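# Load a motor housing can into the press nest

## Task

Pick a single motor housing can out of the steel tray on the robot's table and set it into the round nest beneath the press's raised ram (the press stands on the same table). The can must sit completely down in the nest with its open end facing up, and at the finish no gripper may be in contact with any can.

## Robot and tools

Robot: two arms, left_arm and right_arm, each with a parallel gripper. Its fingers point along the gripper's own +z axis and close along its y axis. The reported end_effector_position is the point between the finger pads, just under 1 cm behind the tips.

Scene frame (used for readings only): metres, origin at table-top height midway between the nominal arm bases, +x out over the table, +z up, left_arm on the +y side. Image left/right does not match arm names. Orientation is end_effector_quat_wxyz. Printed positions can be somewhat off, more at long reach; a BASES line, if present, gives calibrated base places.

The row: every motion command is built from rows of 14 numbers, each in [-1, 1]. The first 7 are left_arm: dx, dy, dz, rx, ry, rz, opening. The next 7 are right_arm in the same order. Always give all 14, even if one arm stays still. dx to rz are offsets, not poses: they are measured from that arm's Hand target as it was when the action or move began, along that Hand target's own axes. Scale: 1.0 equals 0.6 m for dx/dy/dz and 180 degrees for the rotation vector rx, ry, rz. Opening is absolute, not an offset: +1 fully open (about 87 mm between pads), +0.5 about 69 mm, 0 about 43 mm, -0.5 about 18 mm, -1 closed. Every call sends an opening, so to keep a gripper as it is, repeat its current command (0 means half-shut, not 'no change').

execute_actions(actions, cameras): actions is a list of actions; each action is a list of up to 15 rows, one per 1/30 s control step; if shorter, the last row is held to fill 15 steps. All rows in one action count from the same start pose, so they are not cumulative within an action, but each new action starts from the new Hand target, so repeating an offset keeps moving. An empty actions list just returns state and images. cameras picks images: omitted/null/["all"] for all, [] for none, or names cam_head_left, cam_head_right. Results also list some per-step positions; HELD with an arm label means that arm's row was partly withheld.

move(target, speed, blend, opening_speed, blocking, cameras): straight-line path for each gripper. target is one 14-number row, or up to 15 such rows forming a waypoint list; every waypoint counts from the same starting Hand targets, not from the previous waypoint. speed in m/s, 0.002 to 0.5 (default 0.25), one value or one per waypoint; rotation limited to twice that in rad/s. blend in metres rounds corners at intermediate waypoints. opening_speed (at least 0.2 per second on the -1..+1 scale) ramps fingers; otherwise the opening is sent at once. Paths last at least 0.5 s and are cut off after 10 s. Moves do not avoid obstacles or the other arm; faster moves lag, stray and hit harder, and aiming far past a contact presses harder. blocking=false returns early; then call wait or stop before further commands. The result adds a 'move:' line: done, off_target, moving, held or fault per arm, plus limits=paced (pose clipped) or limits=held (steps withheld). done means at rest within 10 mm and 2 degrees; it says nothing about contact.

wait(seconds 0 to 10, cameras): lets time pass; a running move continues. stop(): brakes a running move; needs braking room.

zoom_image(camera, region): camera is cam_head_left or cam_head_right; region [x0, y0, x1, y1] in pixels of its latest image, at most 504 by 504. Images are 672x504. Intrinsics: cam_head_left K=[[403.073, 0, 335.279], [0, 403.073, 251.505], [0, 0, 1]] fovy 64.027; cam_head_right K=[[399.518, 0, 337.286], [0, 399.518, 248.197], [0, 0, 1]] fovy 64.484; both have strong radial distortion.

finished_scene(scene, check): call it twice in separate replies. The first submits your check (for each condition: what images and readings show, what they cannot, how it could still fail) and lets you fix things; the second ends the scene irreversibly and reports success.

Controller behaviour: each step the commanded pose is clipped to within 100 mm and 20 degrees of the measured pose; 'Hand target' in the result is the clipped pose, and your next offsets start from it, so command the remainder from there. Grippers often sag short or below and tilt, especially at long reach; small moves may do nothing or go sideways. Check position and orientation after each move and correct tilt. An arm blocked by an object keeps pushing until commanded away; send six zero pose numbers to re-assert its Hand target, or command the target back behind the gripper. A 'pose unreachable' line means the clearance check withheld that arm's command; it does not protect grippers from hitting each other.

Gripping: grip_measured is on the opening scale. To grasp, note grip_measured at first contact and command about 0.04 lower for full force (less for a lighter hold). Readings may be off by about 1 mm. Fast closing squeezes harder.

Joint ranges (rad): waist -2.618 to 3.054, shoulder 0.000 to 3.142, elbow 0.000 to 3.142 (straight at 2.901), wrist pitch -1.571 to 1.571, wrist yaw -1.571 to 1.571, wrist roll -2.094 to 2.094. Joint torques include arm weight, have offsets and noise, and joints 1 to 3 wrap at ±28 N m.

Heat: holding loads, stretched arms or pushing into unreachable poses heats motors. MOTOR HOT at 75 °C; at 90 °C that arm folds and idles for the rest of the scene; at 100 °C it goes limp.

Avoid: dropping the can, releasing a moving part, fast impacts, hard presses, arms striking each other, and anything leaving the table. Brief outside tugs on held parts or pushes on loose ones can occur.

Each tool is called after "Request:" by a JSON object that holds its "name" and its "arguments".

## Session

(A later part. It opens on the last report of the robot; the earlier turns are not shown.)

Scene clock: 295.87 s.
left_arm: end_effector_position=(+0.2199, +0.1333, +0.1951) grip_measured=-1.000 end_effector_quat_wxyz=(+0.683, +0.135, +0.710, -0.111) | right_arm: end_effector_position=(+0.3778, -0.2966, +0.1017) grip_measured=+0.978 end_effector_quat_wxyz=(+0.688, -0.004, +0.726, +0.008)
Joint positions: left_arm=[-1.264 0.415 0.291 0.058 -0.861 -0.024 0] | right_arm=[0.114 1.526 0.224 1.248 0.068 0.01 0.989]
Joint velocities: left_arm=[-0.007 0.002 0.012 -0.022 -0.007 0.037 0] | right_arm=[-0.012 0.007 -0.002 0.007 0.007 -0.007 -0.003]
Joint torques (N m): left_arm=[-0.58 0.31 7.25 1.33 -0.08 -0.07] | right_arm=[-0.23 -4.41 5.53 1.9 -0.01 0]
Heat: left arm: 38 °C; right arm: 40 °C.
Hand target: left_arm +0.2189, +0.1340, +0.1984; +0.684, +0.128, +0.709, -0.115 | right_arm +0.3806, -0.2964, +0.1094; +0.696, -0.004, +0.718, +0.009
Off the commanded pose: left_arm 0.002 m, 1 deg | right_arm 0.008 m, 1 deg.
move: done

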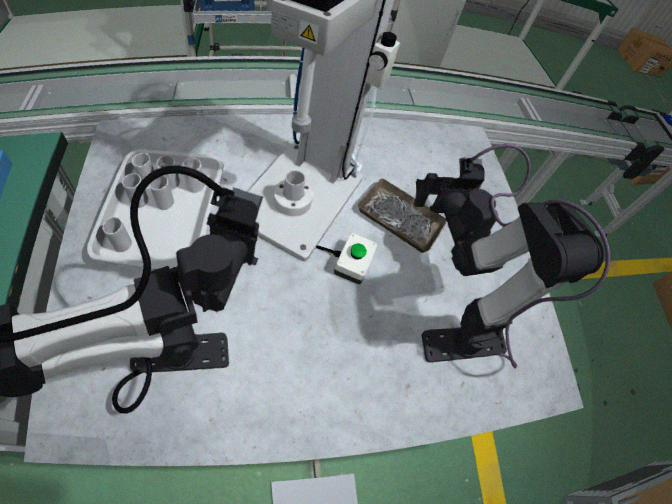

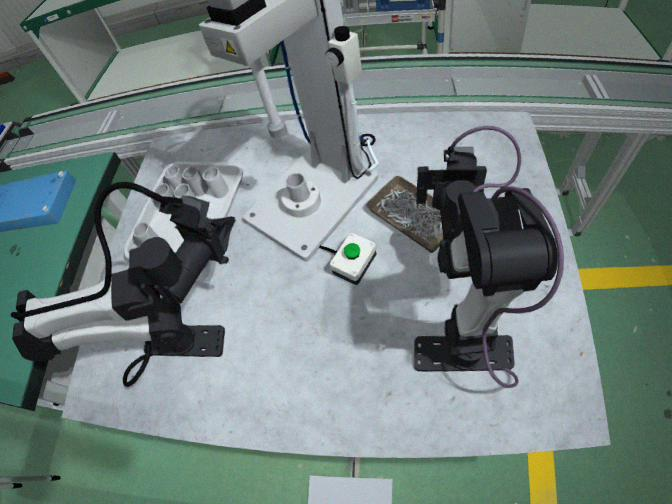

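Request:
{"name": "move", "arguments": {"target": [[0,-0.072,0.341,0,0,0,-1,0,0,0,0,0,0,1],[0.05,-0.072,0.341,0,0,0,-1,0,0,0,0,0,0,1]], "speed": 0.12, "cameras": []}}

Request:
{"name": "move", "arguments": {"target": [0.035,0,0,0,0,0,-1,0,0,0,0,0,0,1], "speed": 0.03}}

Request:
{"name": "move", "arguments": {"target": [0.017,0,0,0,0,0,-1,0,0,0,0,0,0,1], "speed": 0.03}}

Request:
{"name": "zoom_image", "arguments": {"camera": "cam_head_right", "region": [274, 160, 324, 220]}}

Scene clock: 313.17 s.
left_arm: end_effector_position=(+0.3969, +0.0252, +0.1599) grip_measured=-1.000 end_effector_quat_wxyz=(+0.688, +0.128, +0.705, -0.112) | right_arm: end_effector_position=(+0.3778, -0.2966, +0.1017) grip_measured=+0.978 end_effector_quat_wxyz=(+0.688, -0.004, +0.726, +0.008)
Joint positions: left_arm=[-0.821 1.622 0.65 0.941 -0.427 0.007 0] | right_arm=[0.114 1.526 0.224 1.248 0.068 0.01 0.989]
Joint velocities: left_arm=[0.022 0.002 0.002 0.022 0.022 -0.022 0] | right_arm=[-0.002 0.022 -0.007 0.051 -0.051 0.037 0.008]
Joint torques (N m): left_arm=[0.68 -6.09 4.93 1.73 0.14 0.15] | right_arm=[-0.23 -4.41 5.53 1.9 -0.01 -0.01]
Heat: left arm: 40 °C; right arm: 40 °C.
Hand target: left_arm +0.3984, +0.0264, +0.1568; +0.689, +0.133, +0.704, -0.110 | right_arm +0.3806, -0.2964, +0.1094; +0.696, -0.004, +0.718, +0.009
Off the commanded pose: left_arm 0.001 m, 1 deg | right_arm 0.008 m, 1 deg.
move: done
No camera images: "cameras" was empty.

Scene clock: 314.47 s.
left_arm: end_effector_position=(+0.3966, +0.0250, +0.1407) grip_measured=-1.000 end_effector_quat_wxyz=(+0.690, +0.128, +0.704, -0.113) | right_arm: end_effector_position=(+0.3778, -0.2966, +0.1017) grip_measured=+0.978 end_effector_quat_wxyz=(+0.688, -0.004, +0.726, +0.008)
Joint positions: left_arm=[-0.821 1.691 0.614 1.052 -0.425 0.007 0] | right_arm=[0.114 1.526 0.224 1.248 0.068 0.01 0.989]
Joint velocities: left_arm=[0.002 -0.002 0.017 0.022 -0.007 0.037 0] | right_arm=[-0.012 -0.017 -0.002 -0.007 -0.022 0.022 -0.003]
Joint torques (N m): left_arm=[0.79 -6.06 4.23 1.75 0.18 0.16] | right_arm=[-0.21 -4.41 5.53 1.9 -0.01 0]
Heat: left arm: 40 °C; right arm: 40 °C.
Hand target: left_arm +0.3979, +0.0275, +0.1358; +0.689, +0.133, +0.704, -0.110 | right_arm +0.3806, -0.2964, +0.1094; +0.696, -0.004, +0.718, +0.009
Off the commanded pose: left_arm 0.005 m, 1 deg | right_arm 0.008 m, 1 deg.
move: done

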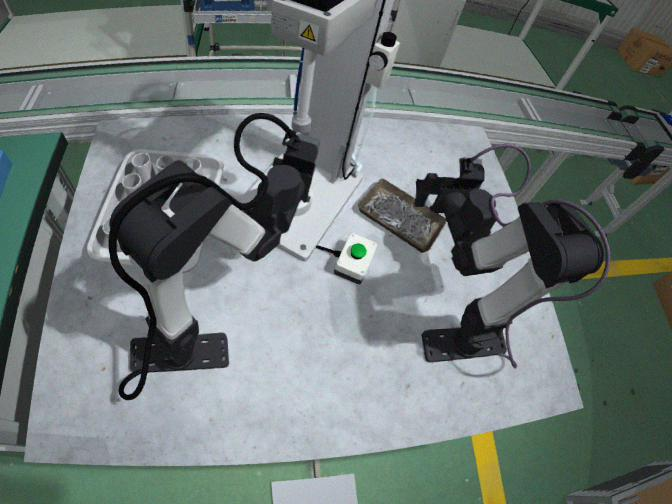

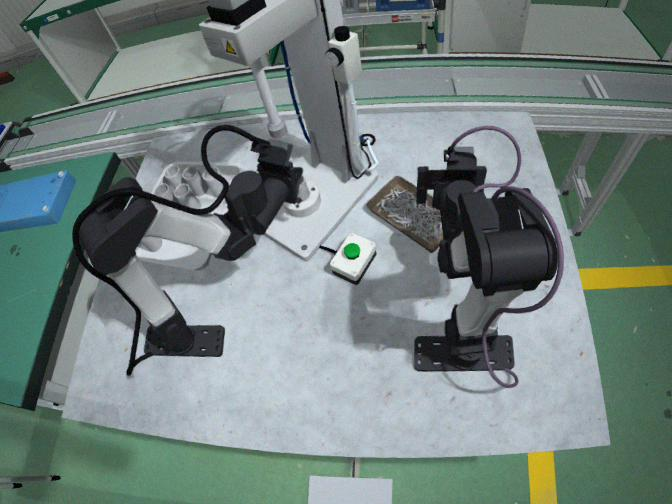

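Scene clock: 315.37 s.
left_arm: end_effector_position=(+0.3973, +0.0243, +0.1381) grip_measured=-1.000 end_effector_quat_wxyz=(+0.698, +0.123, +0.696, -0.119) | right_arm: end_effector_position=(+0.3778, -0.2966, +0.1017) grip_measured=+0.978 end_effector_quat_wxyz=(+0.688, -0.004, +0.726, +0.008)
Joint positions: left_arm=[-0.821 1.725 0.601 1.126 -0.425 0.007 0] | right_arm=[0.114 1.526 0.224 1.248 0.068 0.01 0.989]
Joint velocities: left_arm=[-0.017 -0.007 -0.007 -0.022 0.022 0.007 0] | right_arm=[0.002 0.017 0.002 -0.066 -0.051 -0.007 0.003]
Joint torques (N m): left_arm=[0.91 -5.7 3.63 1.56 0.16 0.16] | right_arm=[-0.23 -4.42 5.55 1.9 -0.01 0]
Heat: left arm: 40 °C; right arm: 40 °C.
Hand target: left_arm +0.3976, +0.0281, +0.1255; +0.689, +0.133, +0.704, -0.110 | right_arm +0.3806, -0.2964, +0.1094; +0.696, -0.004, +0.718, +0.009
Off the commanded pose: left_arm 0.013 m, 2 deg | right_arm 0.008 m, 1 deg.
move: off_target (left_arm)

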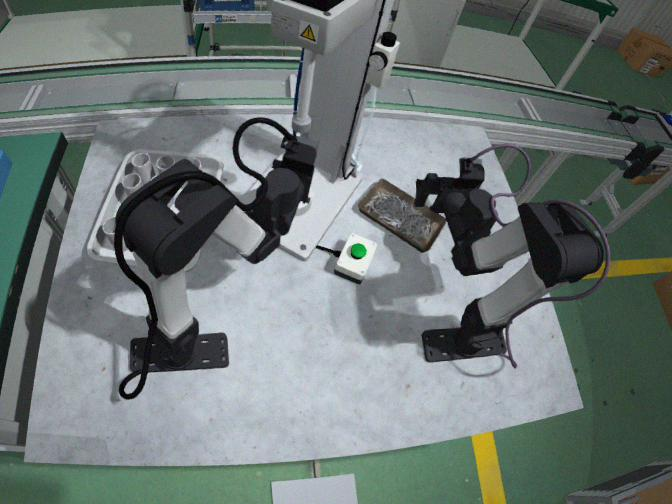

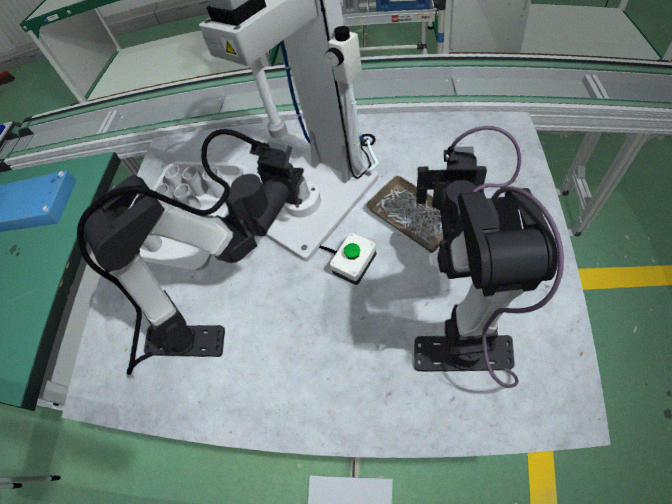

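Scaled by 8.400.

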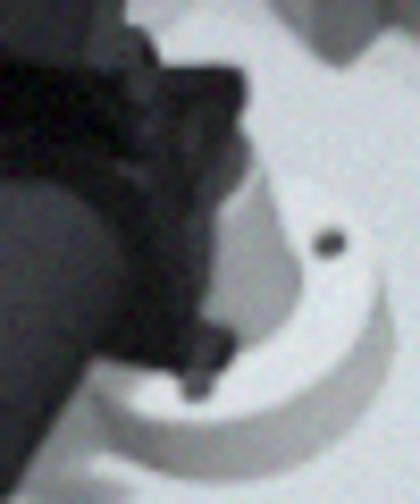

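Request:
{"name": "move", "arguments": {"target": [[0.025,0,0,0,0,0,-1,0,0,0,0,0,0,1],[0.03,-0.025,0.009,0,0,0,-1,0,0,0,0,0,0,1]], "speed": 0.03}}

Request:
{"name": "zoom_image", "arguments": {"camera": "cam_head_right", "region": [274, 160, 324, 220]}}

Request:
{"name": "move", "arguments": {"target": [[-0.13,0,0,0,0,0,-1,0,0,0,0,0,0,1],[-0.13,0.06,-0.33,0,0,0,-1,0,0,0,0,0,0,1]], "speed": 0.14}}

Request:
{"name": "zoom_image", "arguments": {"camera": "cam_head_right", "region": [274, 160, 324, 220]}}

Request:
{"name": "zoom_image", "arguments": {"camera": "cam_head_left", "region": [268, 160, 318, 220]}}

Scene clock: 320.73 s.
left_arm: end_effector_position=(+0.3995, +0.0196, +0.1371) grip_measured=-1.000 end_effector_quat_wxyz=(+0.720, +0.105, +0.675, -0.124) | right_arm: end_effector_position=(+0.3778, -0.2966, +0.1017) grip_measured=+0.978 end_effector_quat_wxyz=(+0.688, -0.004, +0.726, +0.008)
Joint positions: left_arm=[-0.838 1.81 0.596 1.288 -0.46 0.017 0] | right_arm=[0.114 1.526 0.224 1.248 0.068 0.01 0.989]
Joint velocities: left_arm=[0.002 -0.007 -0.027 -0.037 0.081 0.081 0] | right_arm=[-0.012 -0.012 -0.007 0.022 0.007 0.007 -0.008]
Joint torques (N m): left_arm=[-0.92 -4.25 4.74 0.82 0.18 0.07] | right_arm=[-0.23 -4.41 5.55 1.9 -0.01 -0.01]
Heat: left arm: 39 °C; right arm: 40 °C.
Hand target: left_arm +0.3970, +0.0130, +0.1061; +0.689, +0.133, +0.704, -0.110 | right_arm +0.3806, -0.2964, +0.1094; +0.696, -0.004, +0.718, +0.009
Off the commanded pose: left_arm 0.031 m, 6 deg | right_arm 0.008 m, 1 deg.
move: off_target (left_arm)

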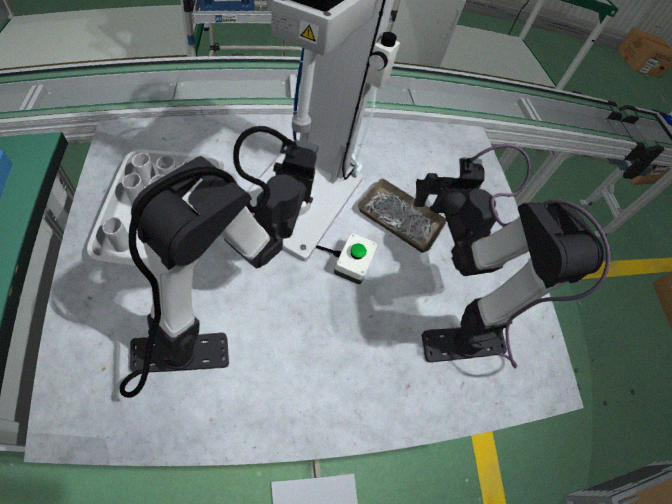

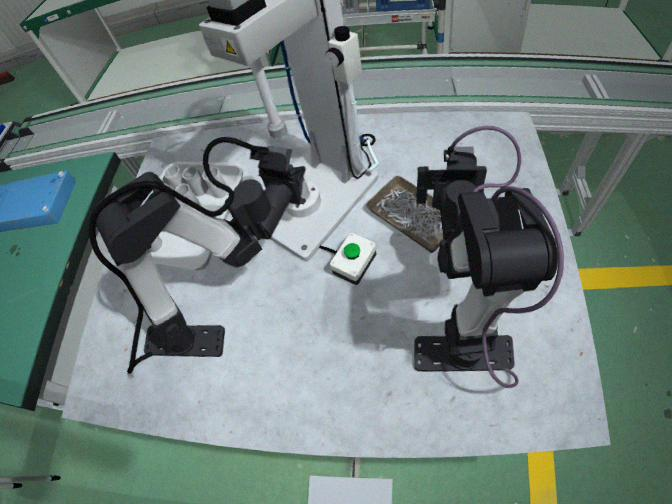

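Scaled by 8.400.

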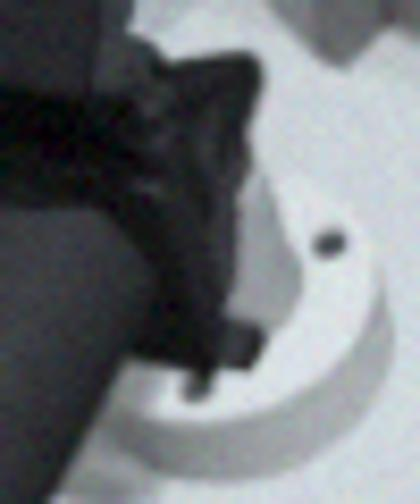

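Scene clock: 323.80 s.
left_arm: end_effector_position=(+0.2241, +0.1081, +0.1942) grip_measured=-1.000 end_effector_quat_wxyz=(+0.683, +0.133, +0.709, -0.113) | right_arm: end_effector_position=(+0.3778, -0.2966, +0.1017) grip_measured=+0.978 end_effector_quat_wxyz=(+0.688, -0.004, +0.726, +0.008)
Joint positions: left_arm=[-1.302 0.6 0.302 0.232 -0.9 -0.03 0] | right_arm=[0.114 1.526 0.224 1.248 0.068 0.01 0.989]
Joint velocities: left_arm=[0.002 -0.027 -0.012 -0.051 -0.037 -0.051 0] | right_arm=[-0.017 -0.017 -0.007 0.022 -0.007 -0.037 0.018]
Joint torques (N m): left_arm=[-0.58 -0.62 6.86 1.36 -0.01 -0.08] | right_arm=[-0.23 -4.42 5.53 1.9 -0.01 0]
Heat: left arm: 39 °C; right arm: 40 °C.
Hand target: left_arm +0.2230, +0.1087, +0.1953; +0.683, +0.128, +0.710, -0.115 | right_arm +0.3806, -0.2964, +0.1094; +0.696, -0.004, +0.718, +0.009
Off the commanded pose: left_arm 0.005 m, 1 deg | right_arm 0.008 m, 1 deg.
move: done

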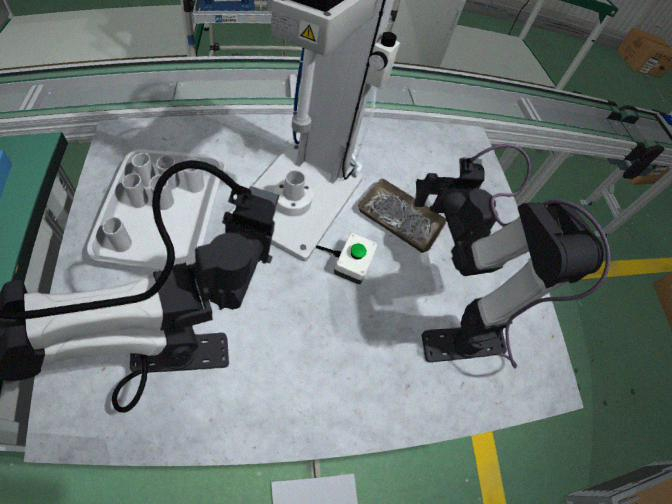

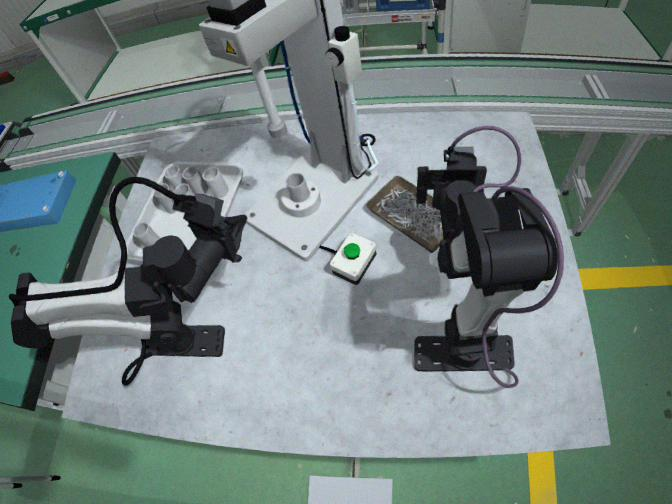

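Scaled by 8.400.

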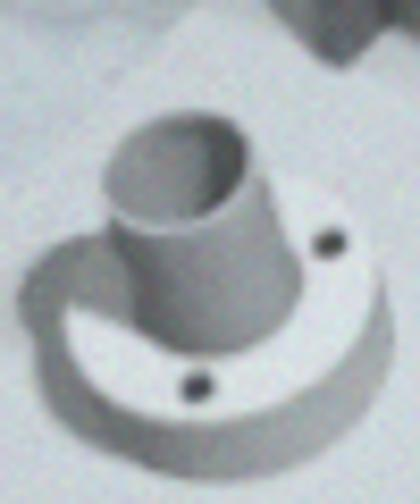

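Scaled by 8.400.

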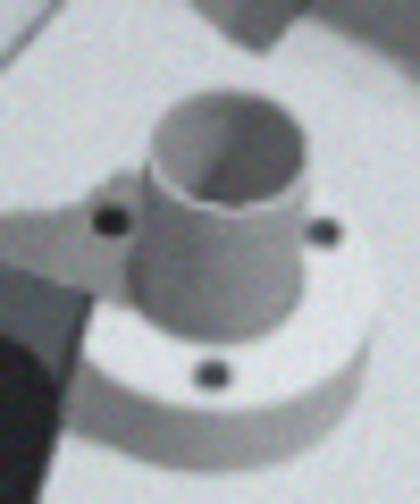

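Request:
{"name": "finished_scene", "arguments": {"scene": 2, "check": "Can open end up in nest. It sank ~8 mm at the first press; later presses left, centre and right all stop at tip z .137-.138, same as the seated scene 1, no more movement. Could have a slight lean, but rim level within about 1 mm by contact. Gripper clear of all cans, near (.22,.11,.19); tray cans undisturbed."}}

This call ended nothing. Check each condition that your pictures could not show: look closer or test it, and mend what is not met. Then call finished_scene again.

Request:
{"name": "zoom_image", "arguments": {"camera": "cam_head_left", "region": [90, 140, 290, 290]}}

Scaled by 2.520.

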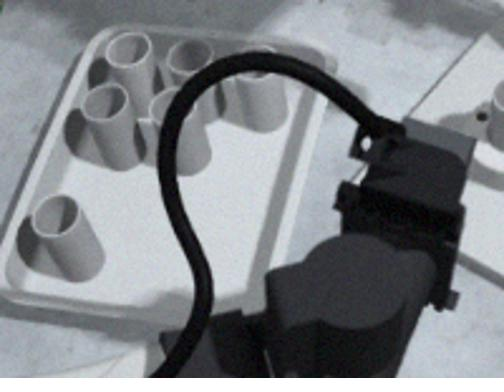

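Request:
{"name": "finished_scene", "arguments": {"scene": 2, "check": "Can is in nest, open end up, stopped at the seated height under left, centre and right presses; arm clear; tray cans standing."}}

The scene is finished: the task was done.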